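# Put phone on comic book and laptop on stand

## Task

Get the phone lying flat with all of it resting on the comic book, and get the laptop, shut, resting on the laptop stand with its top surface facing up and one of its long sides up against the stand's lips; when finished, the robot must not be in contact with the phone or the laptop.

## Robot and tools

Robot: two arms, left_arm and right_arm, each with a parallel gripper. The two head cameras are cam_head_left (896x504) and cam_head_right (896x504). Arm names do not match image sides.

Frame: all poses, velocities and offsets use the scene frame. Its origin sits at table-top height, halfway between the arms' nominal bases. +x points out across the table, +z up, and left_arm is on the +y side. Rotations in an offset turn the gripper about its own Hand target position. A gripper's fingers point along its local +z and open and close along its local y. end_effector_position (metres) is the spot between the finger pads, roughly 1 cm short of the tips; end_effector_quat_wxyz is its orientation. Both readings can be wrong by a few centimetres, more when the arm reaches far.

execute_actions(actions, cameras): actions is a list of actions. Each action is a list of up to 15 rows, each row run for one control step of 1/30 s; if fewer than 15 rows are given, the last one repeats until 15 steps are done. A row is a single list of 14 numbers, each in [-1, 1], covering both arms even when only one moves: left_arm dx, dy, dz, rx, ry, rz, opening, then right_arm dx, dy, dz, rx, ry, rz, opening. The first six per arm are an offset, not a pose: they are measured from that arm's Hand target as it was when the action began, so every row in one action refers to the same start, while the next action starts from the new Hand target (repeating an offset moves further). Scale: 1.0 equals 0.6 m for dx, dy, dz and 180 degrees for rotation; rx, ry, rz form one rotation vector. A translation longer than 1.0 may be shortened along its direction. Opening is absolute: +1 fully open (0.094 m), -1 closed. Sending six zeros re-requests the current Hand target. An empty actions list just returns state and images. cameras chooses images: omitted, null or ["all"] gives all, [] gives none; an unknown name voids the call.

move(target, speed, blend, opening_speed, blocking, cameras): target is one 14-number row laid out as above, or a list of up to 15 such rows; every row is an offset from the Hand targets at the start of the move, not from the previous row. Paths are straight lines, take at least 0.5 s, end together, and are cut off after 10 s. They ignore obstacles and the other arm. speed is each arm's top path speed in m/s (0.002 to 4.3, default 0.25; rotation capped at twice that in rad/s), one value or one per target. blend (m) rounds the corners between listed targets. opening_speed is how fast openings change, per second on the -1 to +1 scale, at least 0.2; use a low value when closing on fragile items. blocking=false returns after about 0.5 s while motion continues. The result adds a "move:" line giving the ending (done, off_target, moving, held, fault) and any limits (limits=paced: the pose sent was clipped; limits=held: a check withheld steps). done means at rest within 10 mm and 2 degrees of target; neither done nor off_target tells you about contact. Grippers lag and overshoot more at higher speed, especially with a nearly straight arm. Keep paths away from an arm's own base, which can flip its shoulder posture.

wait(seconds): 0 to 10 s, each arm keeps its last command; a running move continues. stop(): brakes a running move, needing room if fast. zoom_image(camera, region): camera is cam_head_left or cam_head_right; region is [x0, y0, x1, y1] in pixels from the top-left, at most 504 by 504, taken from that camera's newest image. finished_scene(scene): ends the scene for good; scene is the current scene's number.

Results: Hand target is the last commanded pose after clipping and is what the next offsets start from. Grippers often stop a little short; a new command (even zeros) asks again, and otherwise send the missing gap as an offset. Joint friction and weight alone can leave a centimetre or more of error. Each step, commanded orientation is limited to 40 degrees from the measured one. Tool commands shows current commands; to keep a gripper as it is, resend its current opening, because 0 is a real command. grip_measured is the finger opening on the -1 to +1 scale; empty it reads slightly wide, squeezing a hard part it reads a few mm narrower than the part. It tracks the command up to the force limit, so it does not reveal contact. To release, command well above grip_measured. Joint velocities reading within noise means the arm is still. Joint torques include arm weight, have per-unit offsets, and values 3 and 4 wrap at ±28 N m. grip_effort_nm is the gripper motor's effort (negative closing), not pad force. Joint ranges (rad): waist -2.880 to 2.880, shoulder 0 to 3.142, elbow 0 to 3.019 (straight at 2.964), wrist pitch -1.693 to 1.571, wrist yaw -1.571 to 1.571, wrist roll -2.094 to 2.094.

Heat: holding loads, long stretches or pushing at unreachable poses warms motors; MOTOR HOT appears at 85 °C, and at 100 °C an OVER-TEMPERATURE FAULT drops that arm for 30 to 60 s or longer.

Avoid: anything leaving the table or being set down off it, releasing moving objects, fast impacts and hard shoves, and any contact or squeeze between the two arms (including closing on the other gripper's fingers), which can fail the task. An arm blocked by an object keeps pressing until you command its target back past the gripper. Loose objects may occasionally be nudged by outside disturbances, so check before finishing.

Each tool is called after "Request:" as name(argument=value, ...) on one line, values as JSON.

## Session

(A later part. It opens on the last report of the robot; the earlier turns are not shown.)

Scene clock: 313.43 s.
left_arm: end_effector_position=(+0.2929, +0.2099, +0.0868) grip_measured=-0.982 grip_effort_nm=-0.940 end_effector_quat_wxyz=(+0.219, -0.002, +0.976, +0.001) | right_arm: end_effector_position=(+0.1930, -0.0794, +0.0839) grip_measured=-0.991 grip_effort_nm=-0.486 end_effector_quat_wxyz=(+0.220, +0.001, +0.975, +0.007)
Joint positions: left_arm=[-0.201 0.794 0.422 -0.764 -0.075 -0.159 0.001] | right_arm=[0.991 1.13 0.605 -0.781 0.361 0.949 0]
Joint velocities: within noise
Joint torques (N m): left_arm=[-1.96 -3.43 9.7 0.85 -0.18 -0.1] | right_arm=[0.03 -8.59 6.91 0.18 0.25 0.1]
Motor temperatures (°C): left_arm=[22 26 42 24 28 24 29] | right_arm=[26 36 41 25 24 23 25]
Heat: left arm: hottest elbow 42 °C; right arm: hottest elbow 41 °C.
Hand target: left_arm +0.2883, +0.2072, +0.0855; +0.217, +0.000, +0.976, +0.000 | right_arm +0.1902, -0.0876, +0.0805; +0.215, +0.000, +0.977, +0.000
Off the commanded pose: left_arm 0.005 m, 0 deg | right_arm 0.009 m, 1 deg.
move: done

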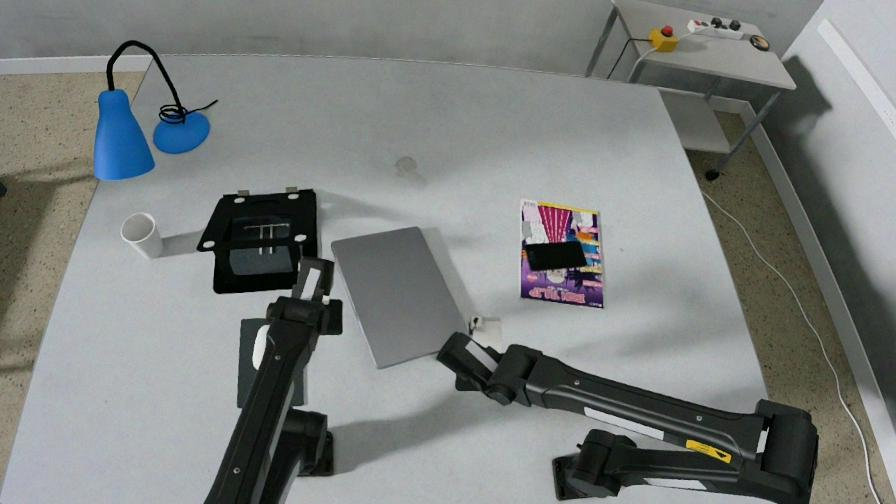

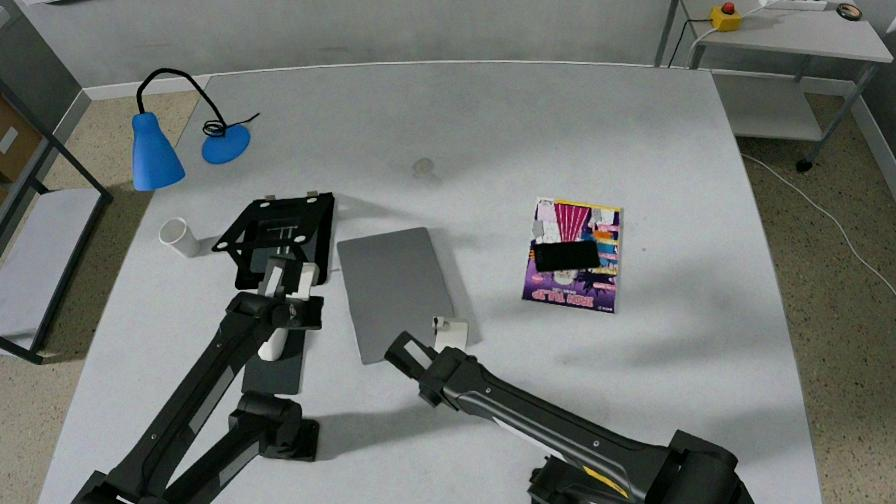

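Request:
move(target=[[0.0,-0.02,-0.115,0,0,0,-1,0,0,0,0,0,0,-1],[-0.02,-0.22,-0.115,0,0,0,-1,0,0,0.0,0,0,0,-1]], speed=0.12)

Request:
zoom_image(camera="cam_head_left", region=[280, 200, 530, 430])

Scene clock: 318.63 s.
left_arm: end_effector_position=(+0.2682, +0.0978, +0.0120) grip_measured=-0.982 grip_effort_nm=-0.945 end_effector_quat_wxyz=(+0.219, -0.008, +0.976, +0.016) | right_arm: end_effector_position=(+0.1929, -0.0794, +0.0838) grip_measured=-0.991 grip_effort_nm=-0.486 end_effector_quat_wxyz=(+0.220, +0.001, +0.976, +0.007)
Joint positions: left_arm=[-0.77 1.141 0.373 -0.492 -0.319 -0.708 0.001] | right_arm=[0.991 1.13 0.605 -0.782 0.361 0.949 0]
Joint velocities: within noise
Joint torques (N m): left_arm=[-3.49 -2.78 11.95 1.03 0.53 -0.09] | right_arm=[-0.03 -8.64 6.93 0.21 0.25 0.09]
Motor temperatures (°C): left_arm=[22 26 41 24 28 24 29] | right_arm=[26 36 41 25 24 23 26]
Heat: left arm: hottest elbow 41 °C; right arm: hottest elbow 41 °C.
Hand target: left_arm +0.2764, +0.0752, +0.0165; +0.217, +0.000, +0.976, +0.000 | right_arm +0.1901, -0.0876, +0.0805; +0.215, +0.000, +0.977, +0.000
Off the commanded pose: left_arm 0.024 m, 2 deg | right_arm 0.009 m, 1 deg.
move: off_target (left_arm)

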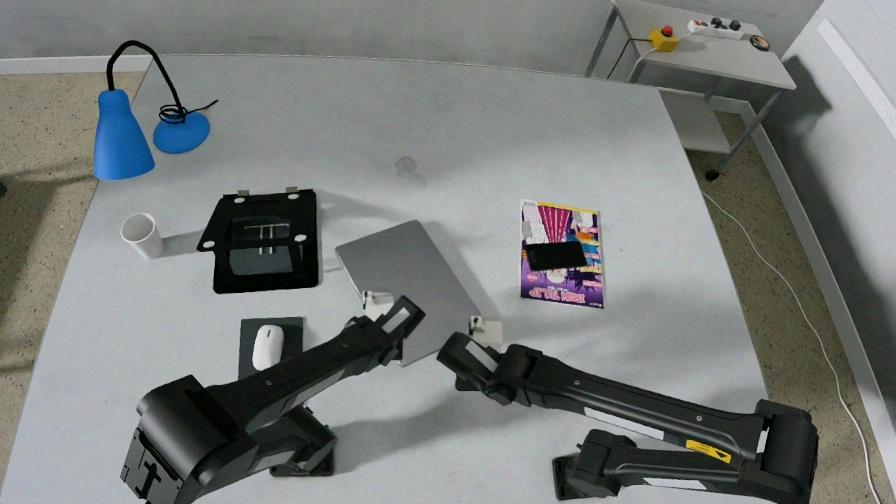

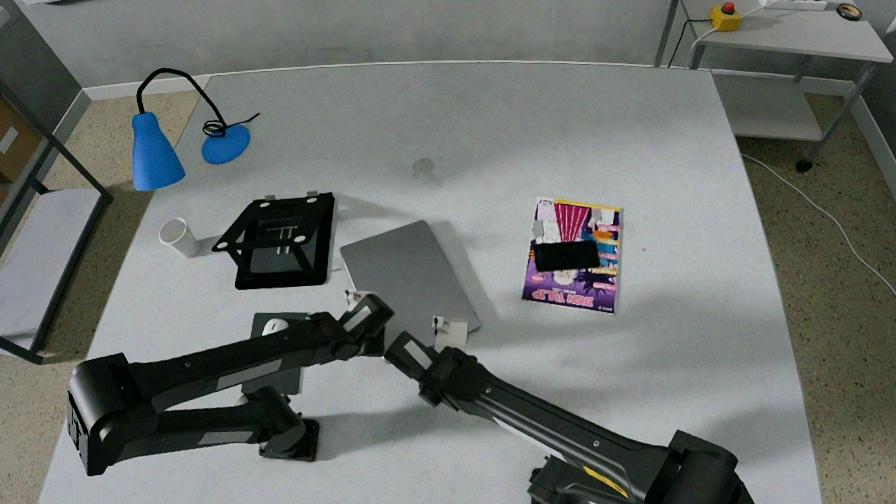

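Scaled by 2.016.

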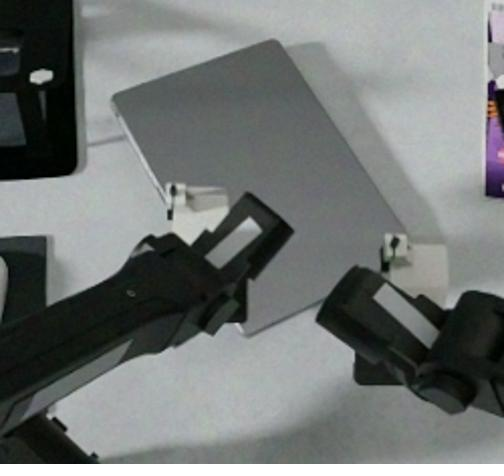

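Request:
move(target=[[0.0,0.0,0.0,0,0,0,-1,0.1,-0.1,0.1,0,0,0,-1],[0.0,-0.0,0.0,0,0,0,-1,0.56,-0.03,0.06,0,0,0,-1],[0.0,-0.0,0.0,0,0,0,-1,0.56,-0.03,-0.105,0,0,0,-1]], speed=0.25)

Request:
zoom_image(camera="cam_head_left", region=[280, 180, 530, 410])

Scene clock: 325.37 s.
left_arm: end_effector_position=(+0.2682, +0.0978, +0.0119) grip_measured=-0.982 grip_effort_nm=-0.945 end_effector_quat_wxyz=(+0.218, -0.009, +0.976, +0.016) | right_arm: end_effector_position=(+0.5255, -0.1000, +0.0328) grip_measured=-0.991 grip_effort_nm=-0.476 end_effector_quat_wxyz=(+0.223, +0.000, +0.975, +0.004)
Joint positions: left_arm=[-0.77 1.141 0.373 -0.492 -0.319 -0.708 0.001] | right_arm=[0.405 1.827 1.199 -0.524 0.167 0.374 0]
Joint velocities: within noise
Joint torques (N m): left_arm=[-3.96 -2.43 12.05 1.11 0.63 -0.06] | right_arm=[-0.26 -18.26 7.32 1.32 0.09 0.07]
Motor temperatures (°C): left_arm=[22 25 41 24 28 24 29] | right_arm=[26 36 41 25 24 23 26]
Heat: left arm: hottest elbow 41 °C; right arm: hottest elbow 41 °C.
Hand target: left_arm +0.2764, +0.0752, +0.0165; +0.217, +0.000, +0.976, +0.000 | right_arm +0.5261, -0.1055, +0.0175; +0.215, +0.000, +0.977, +0.000
Off the commanded pose: left_arm 0.024 m, 2 deg | right_arm 0.016 m, 1 deg.
move: off_target (left_arm, right_arm)

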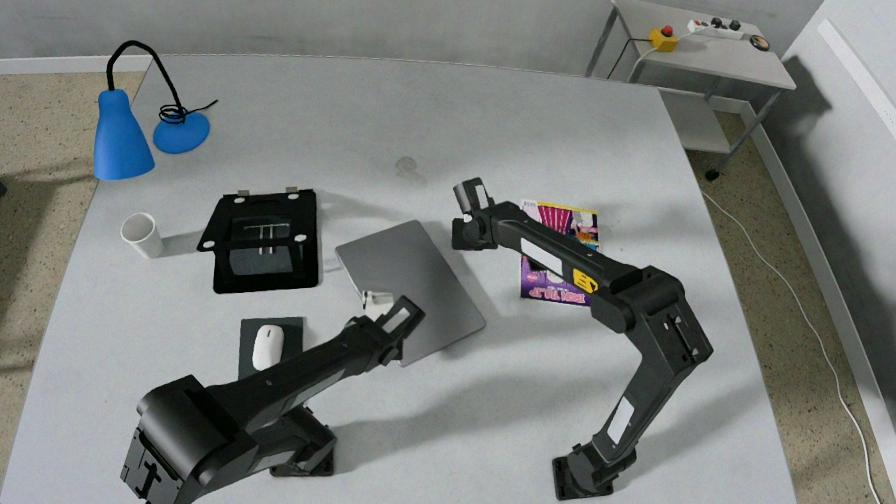

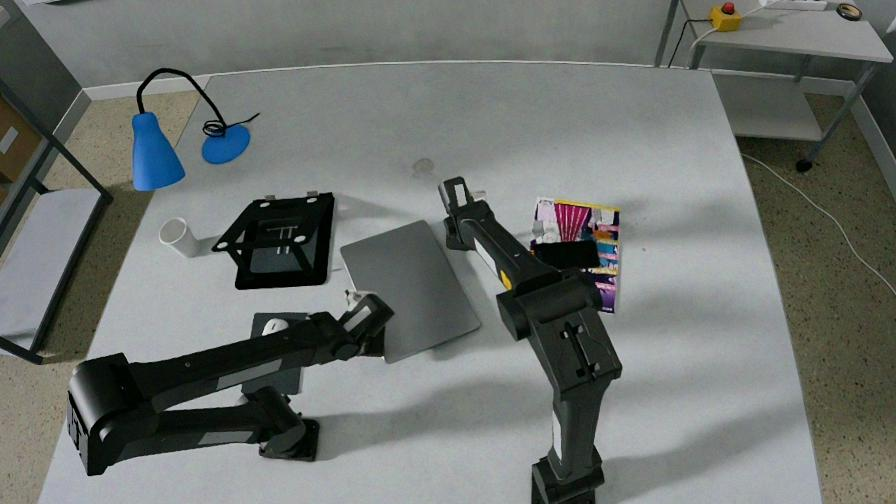

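Scaled by 2.016.

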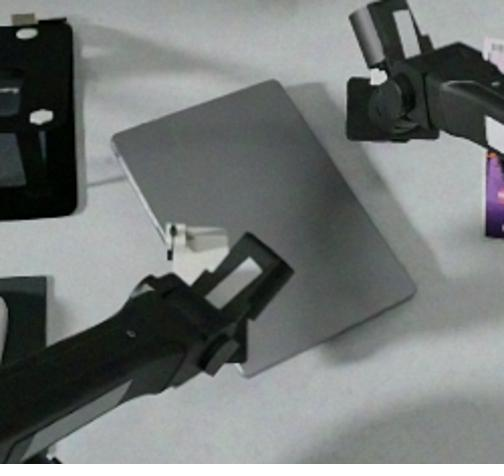

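Request:
move(target=[[0.0,-0.0,0.0,0,0,0,-1,0.0,0.1,-0.02,0,0,0,-1],[0.0,-0.1,0.0,0,0,0,-1,-0.02,0.24,-0.02,0,0,0,-1]], speed=0.12)

Request:
zoom_image(camera="cam_head_left", region=[280, 180, 530, 410])

Scene clock: 330.03 s.
left_arm: end_effector_position=(+0.2677, +0.0427, +0.0121) grip_measured=-0.982 grip_effort_nm=-0.945 end_effector_quat_wxyz=(+0.216, -0.006, +0.976, +0.019) | right_arm: end_effector_position=(+0.5166, +0.0254, +0.0372) grip_measured=-0.991 grip_effort_nm=-0.486 end_effector_quat_wxyz=(+0.240, +0.008, +0.971, +0.007)
Joint positions: left_arm=[-0.925 1.282 0.485 -0.523 -0.361 -0.863 0.001] | right_arm=[0.617 1.933 1.371 -0.599 0.268 0.582 0]
Joint velocities: within noise
Joint torques (N m): left_arm=[-2.78 -4.78 12.38 1.11 0.38 -0.08] | right_arm=[1.38 -17.08 10.32 0.23 -0.24 0.26]
Motor temperatures (°C): left_arm=[22 25 41 24 28 24 29] | right_arm=[26 36 41 25 24 23 26]
Heat: left arm: hottest elbow 41 °C; right arm: hottest elbow 41 °C.
Hand target: left_arm +0.2763, +0.0152, +0.0165; +0.217, +0.000, +0.976, +0.000 | right_arm +0.5142, +0.0385, +0.0056; +0.215, +0.000, +0.977, +0.000
Off the commanded pose: left_arm 0.029 m, 2 deg | right_arm 0.034 m, 3 deg.
move: off_target (left_arm, right_arm)

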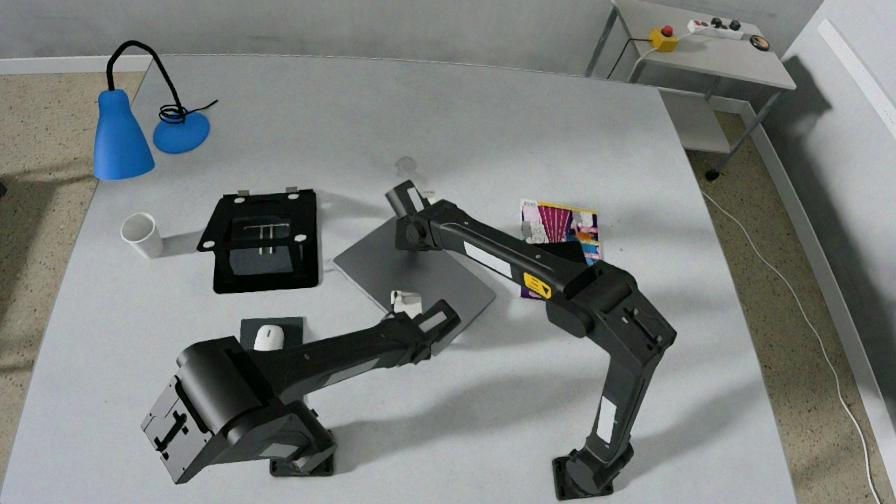

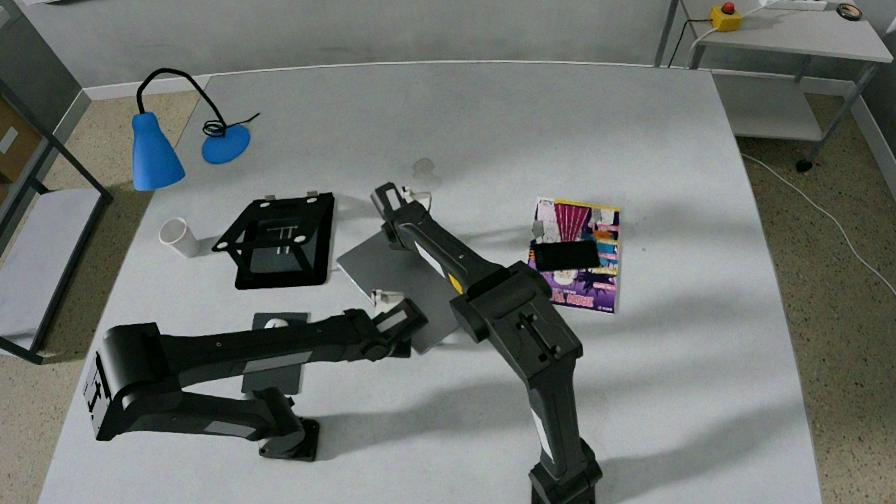

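Scaled by 2.016.

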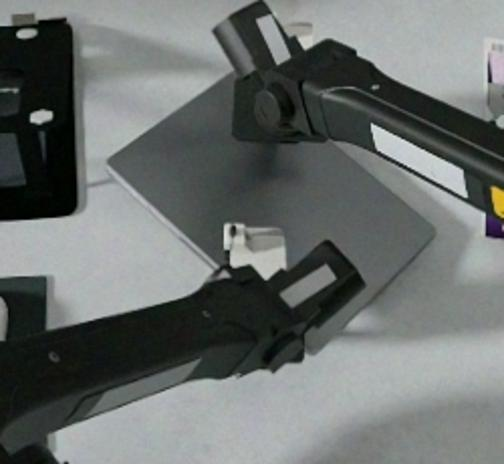

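Request:
move(target=[[0.0,0.02,0.0,0,0,0,-1,0.0,-0.05,0.15,0,0,0,-1],[0.0,0.02,0.0,0,0,0,-1,-0.2,-0.28,0.15,0,0,0,-1],[0.0,0.02,0.0,0,0,0,-1,-0.42,-0.19,0.1,0,0,0,-1],[0.0,0.02,0.0,0,0,0,-1,-0.42,-0.19,0.018,0,0,0,-1]], speed=0.25)

Request:
zoom_image(camera="cam_head_left", region=[280, 180, 530, 410])

Scene clock: 339.97 s.
left_arm: end_effector_position=(+0.2675, +0.0425, +0.0120) grip_measured=-0.982 grip_effort_nm=-0.935 end_effector_quat_wxyz=(+0.215, -0.002, +0.976, +0.019) | right_arm: end_effector_position=(+0.3346, -0.1150, +0.0767) grip_measured=-0.991 grip_effort_nm=-0.481 end_effector_quat_wxyz=(+0.206, -0.009, +0.979, -0.010)
Joint positions: left_arm=[-0.925 1.282 0.485 -0.523 -0.358 -0.855 0.001] | right_arm=[0.586 1.366 0.78 -0.643 0.241 0.531 0]
Joint velocities: within noise
Joint torques (N m): left_arm=[-1.44 -6.83 10.26 1.48 0.56 0.03] | right_arm=[-0.21 -10.87 9.62 0.7 0.19 0.08]
Motor temperatures (°C): left_arm=[22 25 40 24 28 24 29] | right_arm=[26 37 42 25 24 23 26]
Heat: left arm: hottest elbow 40 °C; right arm: hottest elbow 42 °C.
Hand target: left_arm +0.2764, +0.0272, +0.0164; +0.217, +0.000, +0.976, +0.000 | right_arm +0.3445, -0.1131, +0.0817; +0.210, -0.008, +0.978, -0.008 (not the last commanded pose)
Off the commanded pose: left_arm 0.018 m, 2 deg | right_arm 0.102 m, 2 deg.
move: held (right_arm; a check stopped the path), off_target (left_arm); path passed 2 of 4 targets; limits=held
pose unreachable (right arm): on one or more control steps of this call, first in action 0 (counted from 0), this arm could not follow its commanded pose, so it was not sent that pose on those steps. It may still have moved: this result reports where it is.
cause: moving toward the commanded pose would bring a part of the arm too close to another arm (this arm's wrist (the part past joint 4) and the left arm's wrist (the part past joint 4), along the way the arms are being sent, or toward where that arm still pushes).

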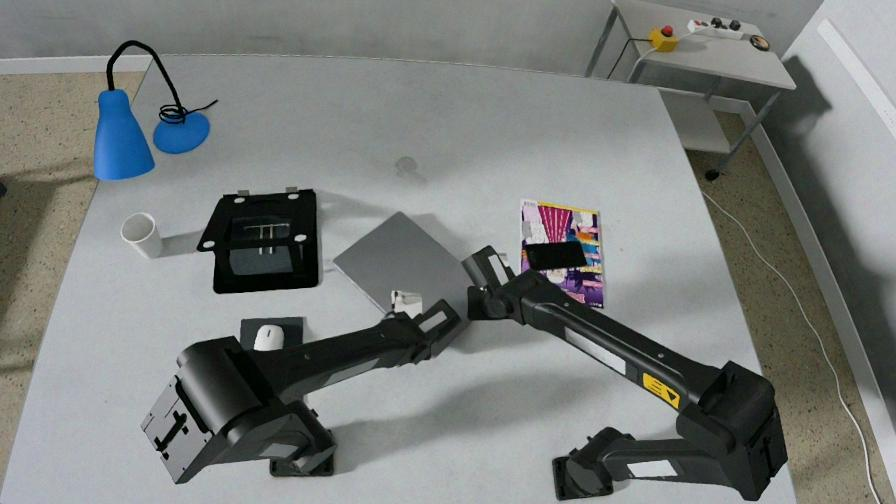

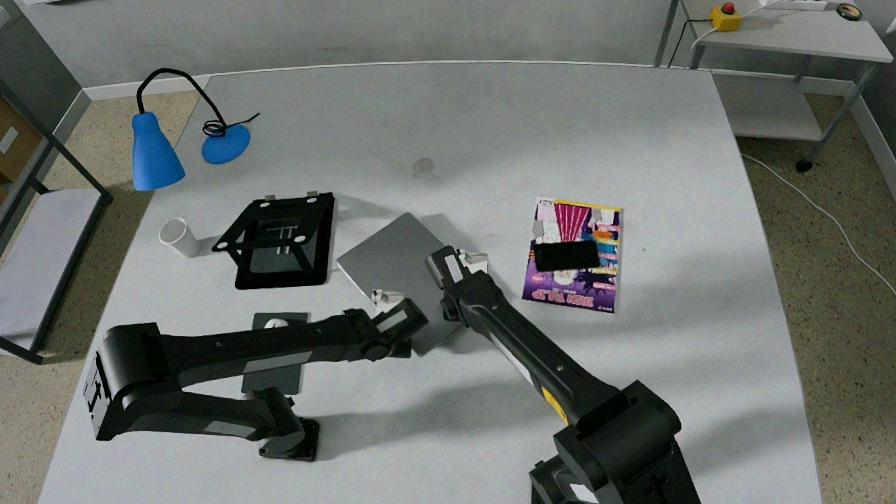

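Scaled by 2.016.

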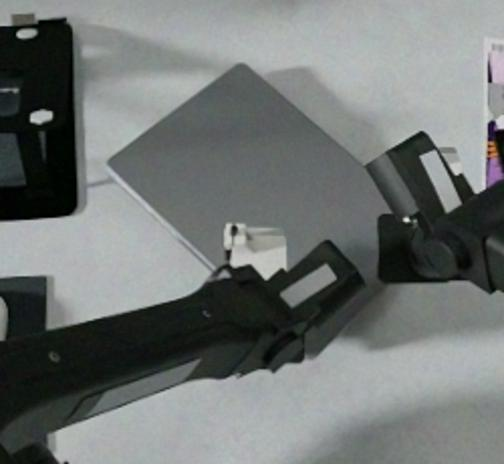

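Request:
move(target=[[-0.02,0.08,0.0,0,0,0,-1,0.0,-0.1,0.0,0,0,0,-1],[0.02,0.25,0.15,0,0,0,-1,-0.1,-0.1,0.0,0,0,0,-1],[0.02,0.28,0.15,0,0,0,-1,-0.13,0.06,0.0,0,0,0,-1],[0.02,0.28,0.15,0,0,0,-1,-0.13,0.06,-0.1,0,0,0,-1]], speed=0.2)

Request:
zoom_image(camera="cam_head_left", region=[280, 180, 530, 410])

Scene clock: 344.63 s.
left_arm: end_effector_position=(+0.2684, +0.1971, +0.0775) grip_measured=-0.982 grip_effort_nm=-0.945 end_effector_quat_wxyz=(+0.188, +0.003, +0.982, +0.007) | right_arm: end_effector_position=(+0.2693, -0.0791, +0.0296) grip_measured=-0.991 grip_effort_nm=-0.481 end_effector_quat_wxyz=(+0.214, -0.006, +0.977, -0.006)
Joint positions: left_arm=[-0.293 0.771 0.405 -0.84 -0.109 -0.238 0.001] | right_arm=[0.793 1.391 0.647 -0.522 0.31 0.738 0]
Joint velocities: within noise
Joint torques (N m): left_arm=[0.26 -3.37 15.6 0.79 -0.01 0.06] | right_arm=[1.2 -9.47 6.56 1.09 0.32 0.24]
Motor temperatures (°C): left_arm=[22 25 41 24 27 24 29] | right_arm=[26 37 42 25 24 23 26]
Heat: left arm: hottest elbow 41 °C; right arm: hottest elbow 42 °C.
Hand target: left_arm +0.2884, +0.1952, +0.1066; +0.217, +0.000, +0.976, +0.000 | right_arm +0.2667, -0.0771, +0.0218; +0.210, -0.008, +0.978, -0.008
Off the commanded pose: left_arm 0.035 m, 3 deg | right_arm 0.009 m, 1 deg.
move: off_target (left_arm)

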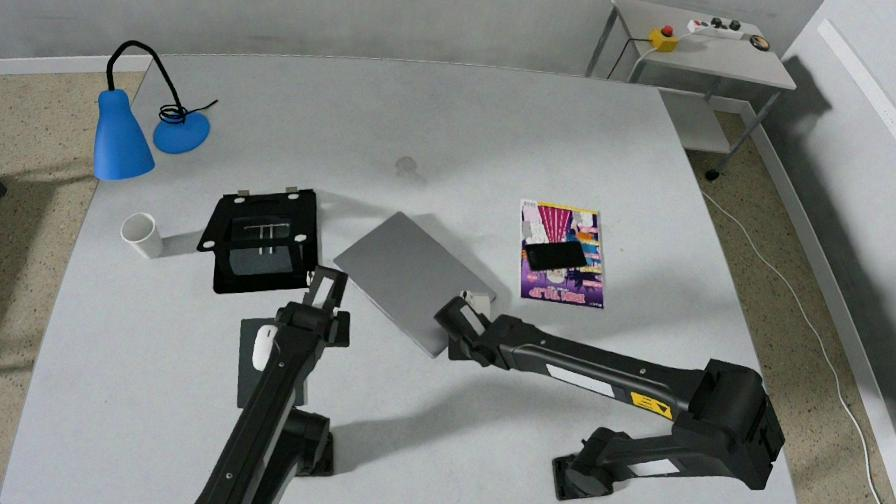

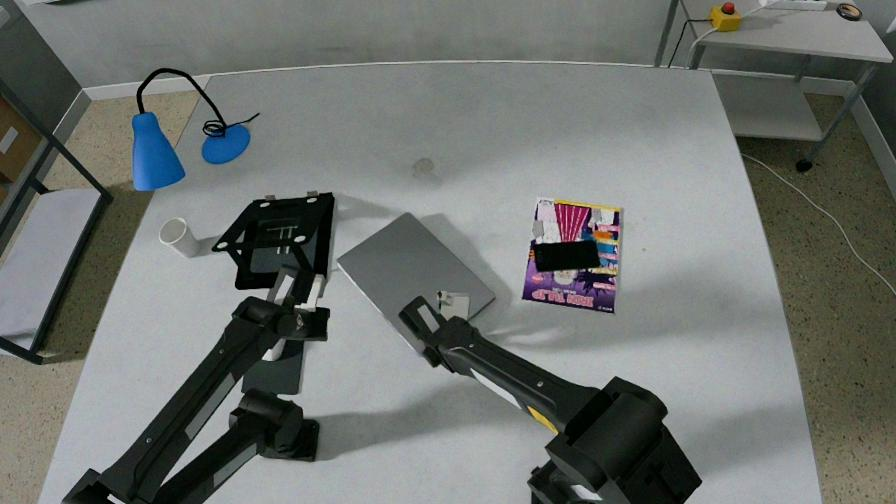

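Scaled by 2.016.

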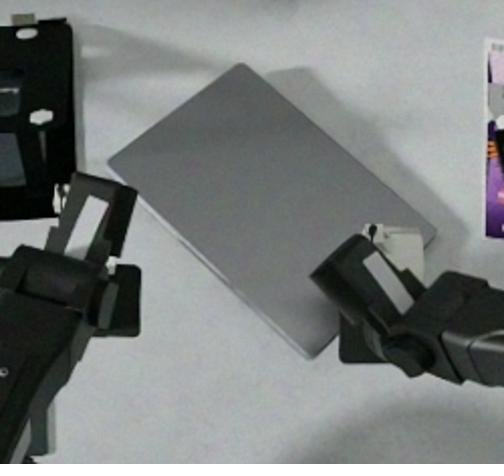

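Request:
move(target=[[0.0,0.0,0.0,0,0,0,-1,0.05,-0.03,-0.02,0,0,0,-1],[0.0,0.0,0.0,0,0,0,-1,0.27,-0.03,-0.02,0,0,0,-1]], speed=0.12)

Request:
zoom_image(camera="cam_head_left", region=[280, 180, 530, 410])

Scene clock: 349.13 s.
left_arm: end_effector_position=(+0.2685, +0.1971, +0.0778) grip_measured=-0.982 grip_effort_nm=-0.940 end_effector_quat_wxyz=(+0.189, +0.004, +0.982, +0.007) | right_arm: end_effector_position=(+0.4091, -0.1046, +0.0146) grip_measured=-0.991 grip_effort_nm=-0.476 end_effector_quat_wxyz=(+0.212, -0.004, +0.977, -0.012)
Joint positions: left_arm=[-0.293 0.77 0.405 -0.84 -0.109 -0.237 0.001] | right_arm=[0.512 1.647 0.888 -0.446 0.225 0.467 0]
Joint velocities: within noise
Joint torques (N m): left_arm=[-0.15 -3.66 15.73 0.84 0.03 0.11] | right_arm=[-0.03 -12.16 10.76 0.69 -0.13 0.09]
Motor temperatures (°C): left_arm=[22 25 42 24 27 24 29] | right_arm=[26 37 42 25 24 23 26]
Heat: left arm: hottest elbow 42 °C; right arm: hottest elbow 42 °C.
Hand target: left_arm +0.2884, +0.1951, +0.1065; +0.217, +0.000, +0.976, +0.000 | right_arm +0.4286, -0.0950, +0.0098; +0.210, -0.008, +0.978, -0.008
Off the commanded pose: left_arm 0.035 m, 3 deg | right_arm 0.022 m, 1 deg.
move: off_target (left_arm, right_arm)

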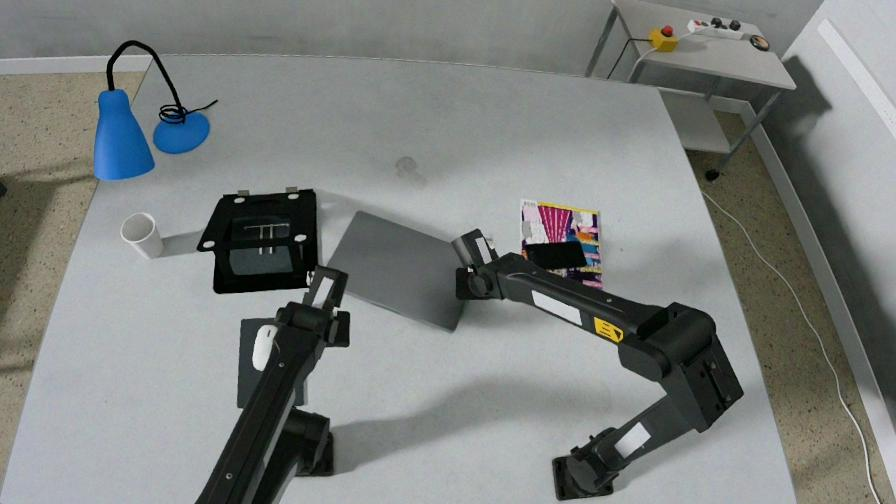

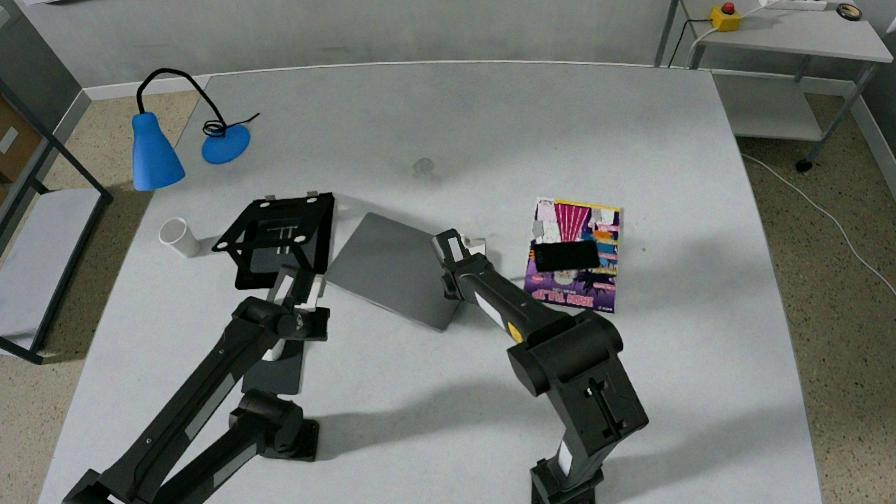

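Scaled by 2.016.

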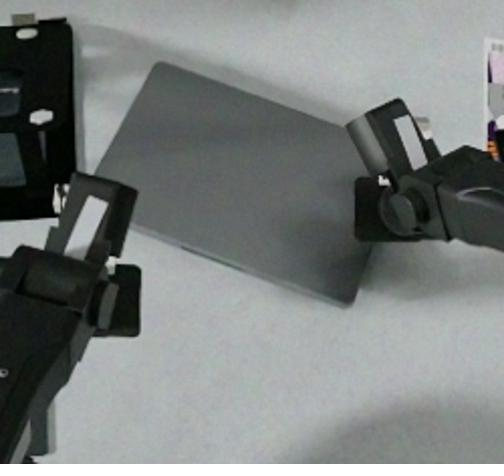

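Request:
move(target=[[0.0,0.0,0.0,0,0,0,-1,0.07,-0.01,0.0,0,0,0,-1]], speed=0.1)

Request:
zoom_image(camera="cam_head_left", region=[280, 180, 530, 410])

Scene clock: 353.20 s.
left_arm: end_effector_position=(+0.2685, +0.1971, +0.0778) grip_measured=-0.982 grip_effort_nm=-0.940 end_effector_quat_wxyz=(+0.189, +0.004, +0.982, +0.007) | right_arm: end_effector_position=(+0.4515, -0.1095, +0.0154) grip_measured=-0.991 grip_effort_nm=-0.481 end_effector_quat_wxyz=(+0.212, -0.004, +0.977, -0.012)
Joint positions: left_arm=[-0.293 0.77 0.405 -0.84 -0.109 -0.237 0.001] | right_arm=[0.457 1.719 0.99 -0.465 0.205 0.415 0]
Joint velocities: within noise
Joint torques (N m): left_arm=[-0.56 -3.66 15.8 0.62 -0.06 0.13] | right_arm=[0.15 -13.57 10.96 0.84 -0.14 0.02]
Motor temperatures (°C): left_arm=[22 25 43 24 27 24 29] | right_arm=[26 37 42 25 24 23 26]
Heat: left arm: hottest elbow 43 °C; right arm: hottest elbow 42 °C.
Hand target: left_arm +0.2884, +0.1951, +0.1065; +0.217, +0.000, +0.976, +0.000 | right_arm +0.4706, -0.1010, +0.0098; +0.210, -0.008, +0.978, -0.008
Off the commanded pose: left_arm 0.035 m, 3 deg | right_arm 0.022 m, 1 deg.
move: off_target (left_arm, right_arm)

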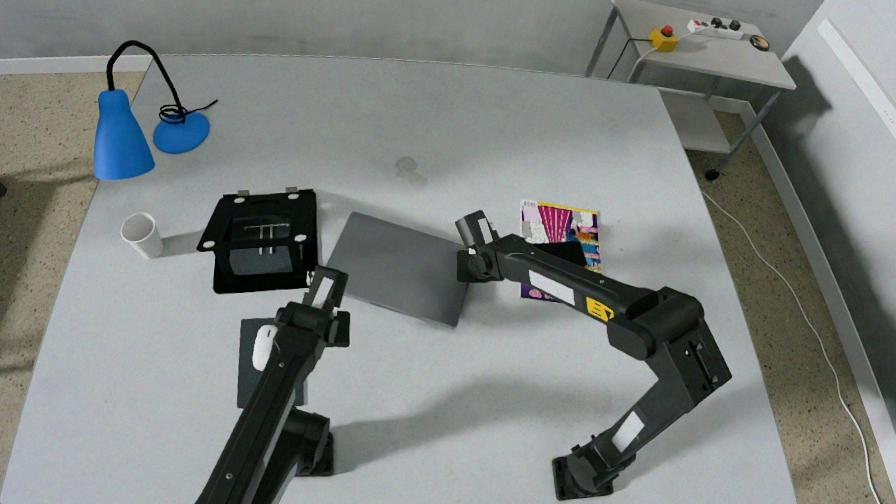

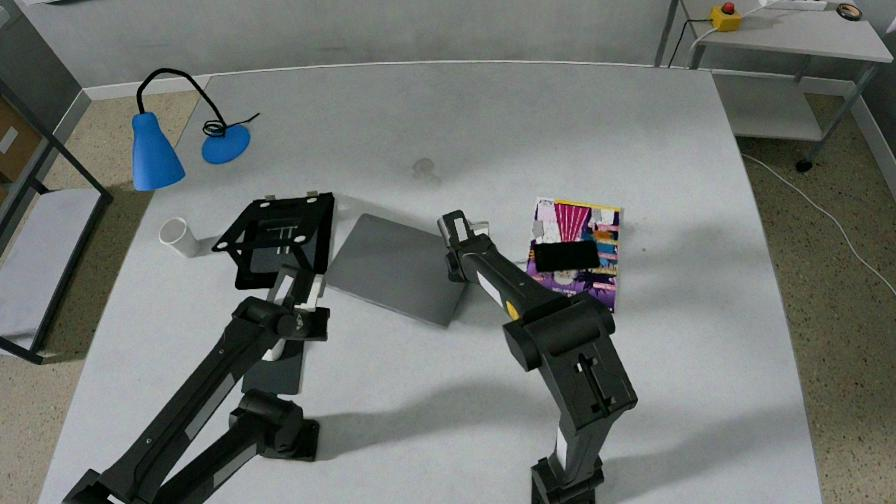

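Scaled by 2.016.

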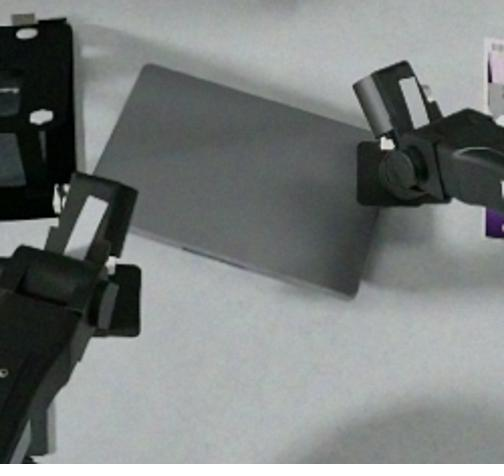

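Request:
move(target=[[0.1,0.05,0.08,0,0,0,-1,-0.1,-0.1,0.08,0,0,0,-1],[0.59,-0.02,0.08,0,0,0,-1,-0.2,-0.15,0.15,0,0,0,-1],[0.59,-0.02,-0.135,0,0,0,-1,-0.25,-0.15,0.15,0,0,0,-1]], speed=0.3)

Request:
zoom_image(camera="cam_head_left", region=[280, 160, 530, 390])

Scene clock: 377.97 s.
left_arm: end_effector_position=(+0.6385, +0.1910, +0.0201) grip_measured=-0.982 grip_effort_nm=-0.940 end_effector_quat_wxyz=(+0.206, -0.002, +0.979, +0.002) | right_arm: end_effector_position=(+0.3301, -0.1921, +0.1033) grip_measured=-0.991 grip_effort_nm=-0.481 end_effector_quat_wxyz=(+0.217, -0.005, +0.976, -0.007)
Joint positions: left_arm=[-0.125 1.882 1.253 -0.529 -0.043 -0.092 0.001] | right_arm=[0.391 1.19 0.699 -0.677 0.175 0.351 0]
Joint velocities: within noise
Joint torques (N m): left_arm=[-3.49 -19.25 9.06 1.46 -0.14 -0.01] | right_arm=[1.38 -10.52 7.05 0.44 0.22 0.22]
Motor temperatures (°C): left_arm=[22 26 46 24 27 24 29] | right_arm=[26 37 45 25 24 23 26]
Heat: left arm: hottest elbow 46 °C; right arm: hottest elbow 45 °C.
Hand target: left_arm +0.6425, +0.1832, +0.0256; +0.217, +0.000, +0.976, +0.000 | right_arm +0.3207, -0.1911, +0.0999; +0.211, -0.008, +0.978, -0.008
Off the commanded pose: left_arm 0.010 m, 1 deg | right_arm 0.010 m, 1 deg.
move: done

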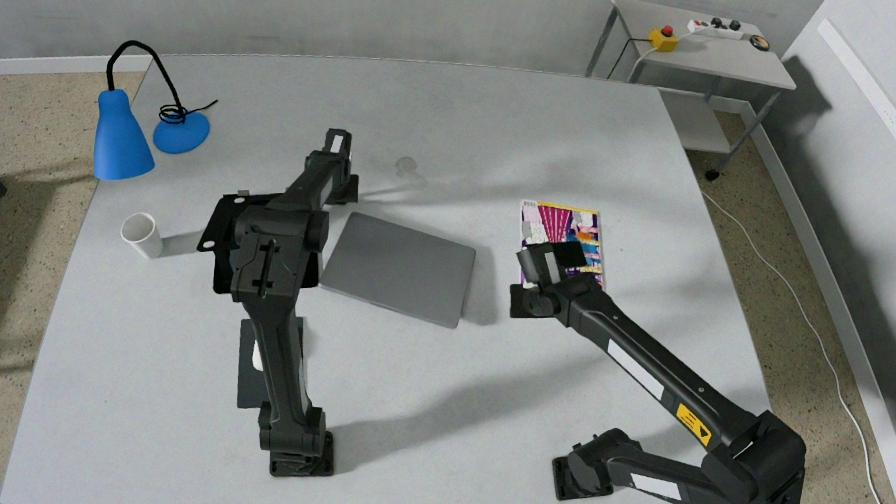

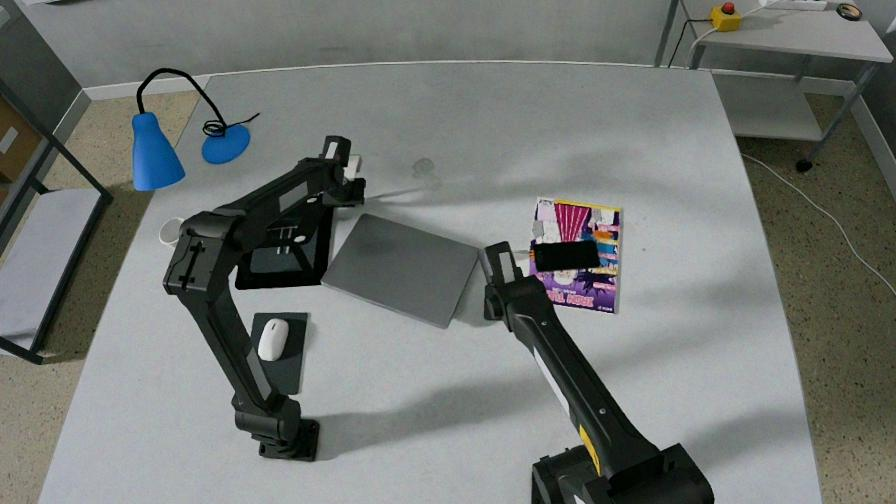

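Scaled by 2.016.

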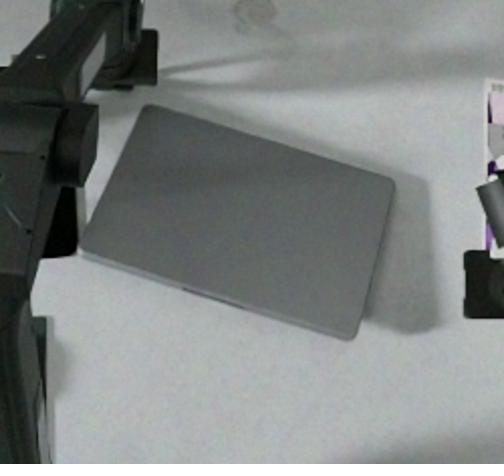

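Request:
move(target=[[0.02,-0.1,0.0,0,0,0,-1,-0.1,-0.05,0.0,0,0,0,-1],[-0.3,-0.14,0.0,0,0,0,-1,-0.1,-0.05,0.0,0,0,0,-1]], speed=0.12)

Request:
zoom_image(camera="cam_head_left", region=[280, 180, 530, 410])

Scene clock: 384.77 s.
left_arm: end_effector_position=(+0.4838, +0.1018, +0.0446) grip_measured=-0.982 grip_effort_nm=-0.940 end_effector_quat_wxyz=(+0.242, -0.007, +0.970, -0.004) | right_arm: end_effector_position=(+0.2680, -0.2177, +0.1042) grip_measured=-0.991 grip_effort_nm=-0.481 end_effector_quat_wxyz=(+0.217, -0.005, +0.976, -0.006)
Joint positions: left_arm=[-0.387 1.532 0.822 -0.396 -0.161 -0.334 0.001] | right_arm=[0.392 0.97 0.557 -0.754 0.174 0.351 0]
Joint velocities: within noise
Joint torques (N m): left_arm=[-3.02 -11.87 5.6 0.7 0 -0.06] | right_arm=[0.38 -6.89 7.57 0.46 0.09 0.1]
Motor temperatures (°C): left_arm=[22 26 44 24 27 24 29] | right_arm=[26 37 44 25 24 23 26]
Heat: left arm: hottest elbow 44 °C; right arm: hottest elbow 44 °C.
Hand target: left_arm +0.4624, +0.0991, +0.0257; +0.217, +0.000, +0.976, +0.000 | right_arm +0.2606, -0.2210, +0.0998; +0.210, -0.008, +0.978, -0.009
Off the commanded pose: left_arm 0.029 m, 3 deg | right_arm 0.009 m, 1 deg.
move: off_target (left_arm)

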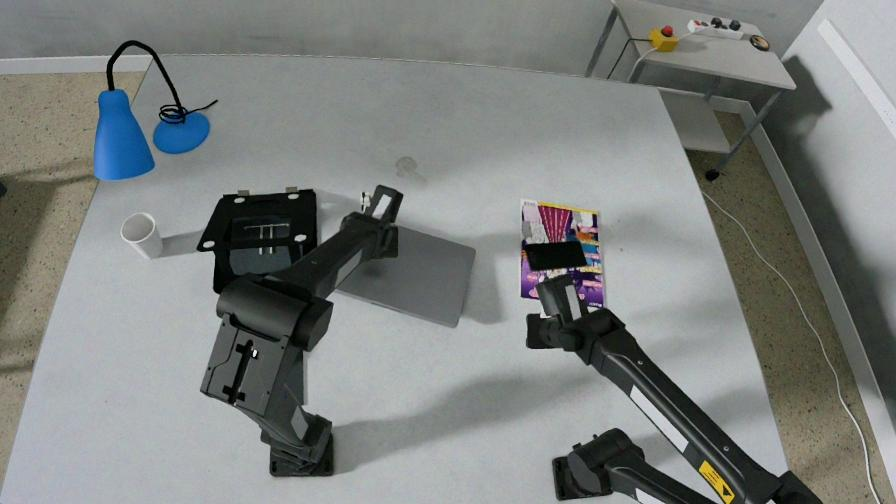

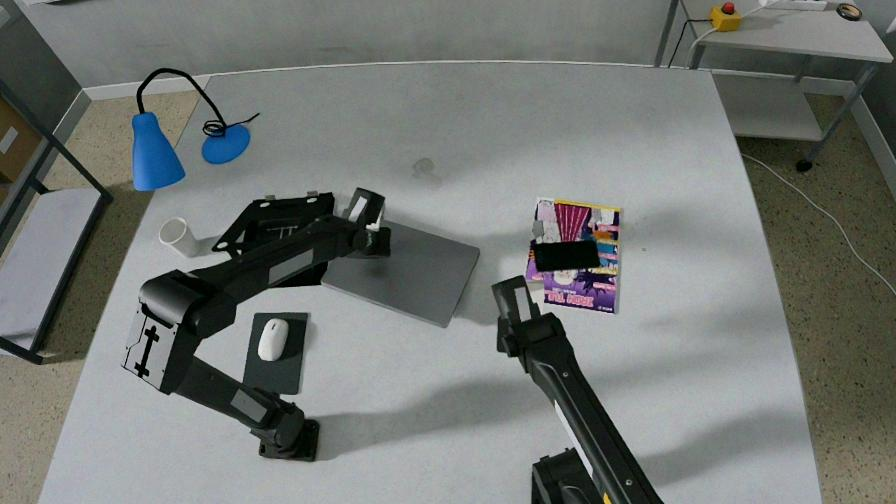

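Scaled by 2.016.

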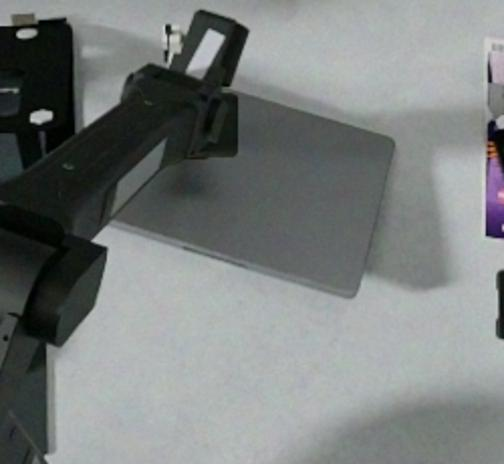

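Request:
move(target=[[0.0,0.0,0.12,0,0,0,-1,0,0,0,0,0,0,-1],[0.31,0.06,0.1,0,0.128,0,-1,0,0,0.0,0,0,0,-1],[0.31,0.06,-0.045,0,0.128,0,-1,0,0,0.0,0,0,0,-1]], speed=0.25)

Request:
zoom_image(camera="cam_head_left", region=[280, 160, 530, 390])

Scene clock: 391.47 s.
left_arm: end_effector_position=(+0.6392, +0.1326, +0.0145) grip_measured=-0.982 grip_effort_nm=-0.945 end_effector_quat_wxyz=(+0.018, -0.001, +1.000, +0.001) | right_arm: end_effector_position=(+0.2679, -0.2177, +0.1042) grip_measured=-0.991 grip_effort_nm=-0.476 end_effector_quat_wxyz=(+0.217, -0.005, +0.976, -0.006)
Joint positions: left_arm=[-0.209 2.082 1.629 -1.083 -0.009 -0.184 0.001] | right_arm=[0.392 0.97 0.557 -0.754 0.173 0.351 0]
Joint velocities: within noise
Joint torques (N m): left_arm=[-0.5 -19.37 10.81 1.07 0.08 0.16] | right_arm=[0.32 -6.89 7.56 0.46 0.09 0.1]
Motor temperatures (°C): left_arm=[22 26 43 24 27 24 29] | right_arm=[26 36 43 25 24 23 26]
Heat: left arm: hottest elbow 43 °C; right arm: hottest elbow 43 °C.
Hand target: left_arm +0.6483, +0.1353, -0.0016; +0.018, +0.000, +1.000, +0.000 | right_arm +0.2605, -0.2209, +0.0998; +0.210, -0.008, +0.978, -0.008
Off the commanded pose: left_arm 0.019 m, 0 deg | right_arm 0.009 m, 1 deg.
move: off_target (left_arm)

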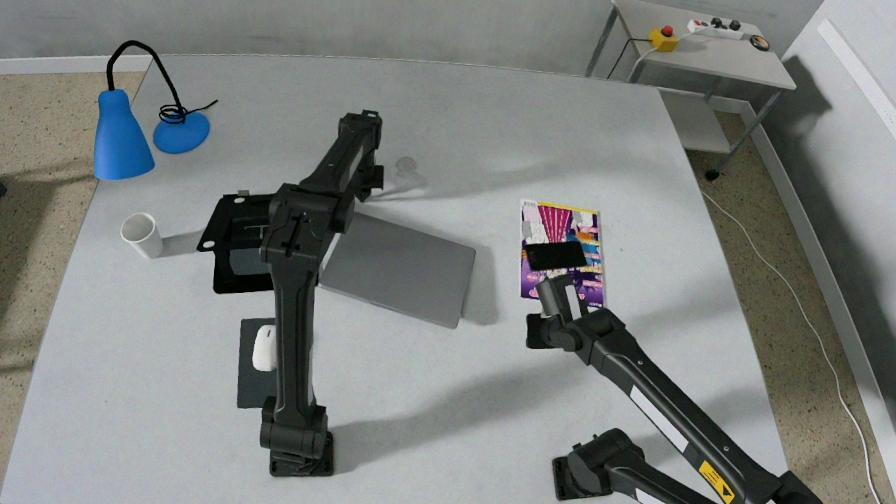

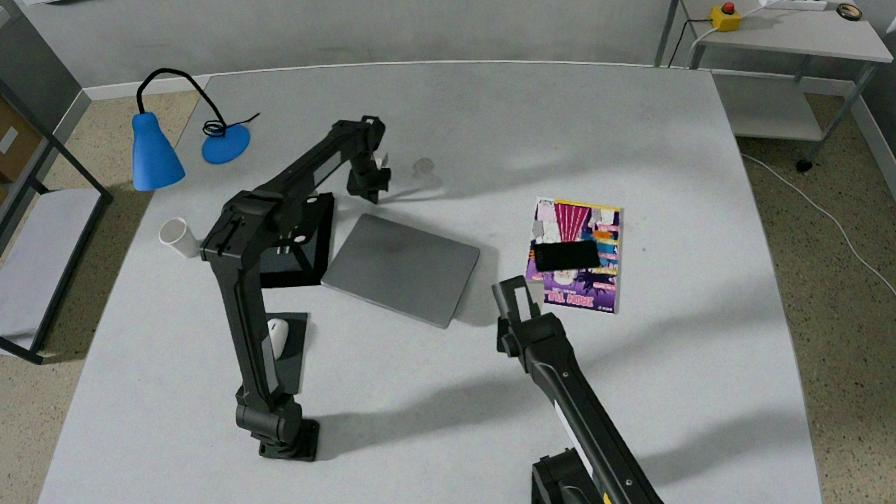

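Scaled by 2.016.

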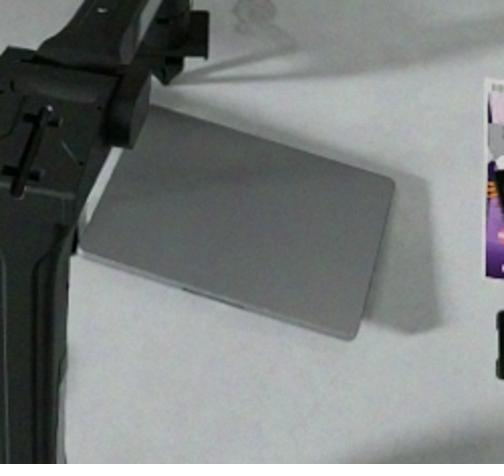

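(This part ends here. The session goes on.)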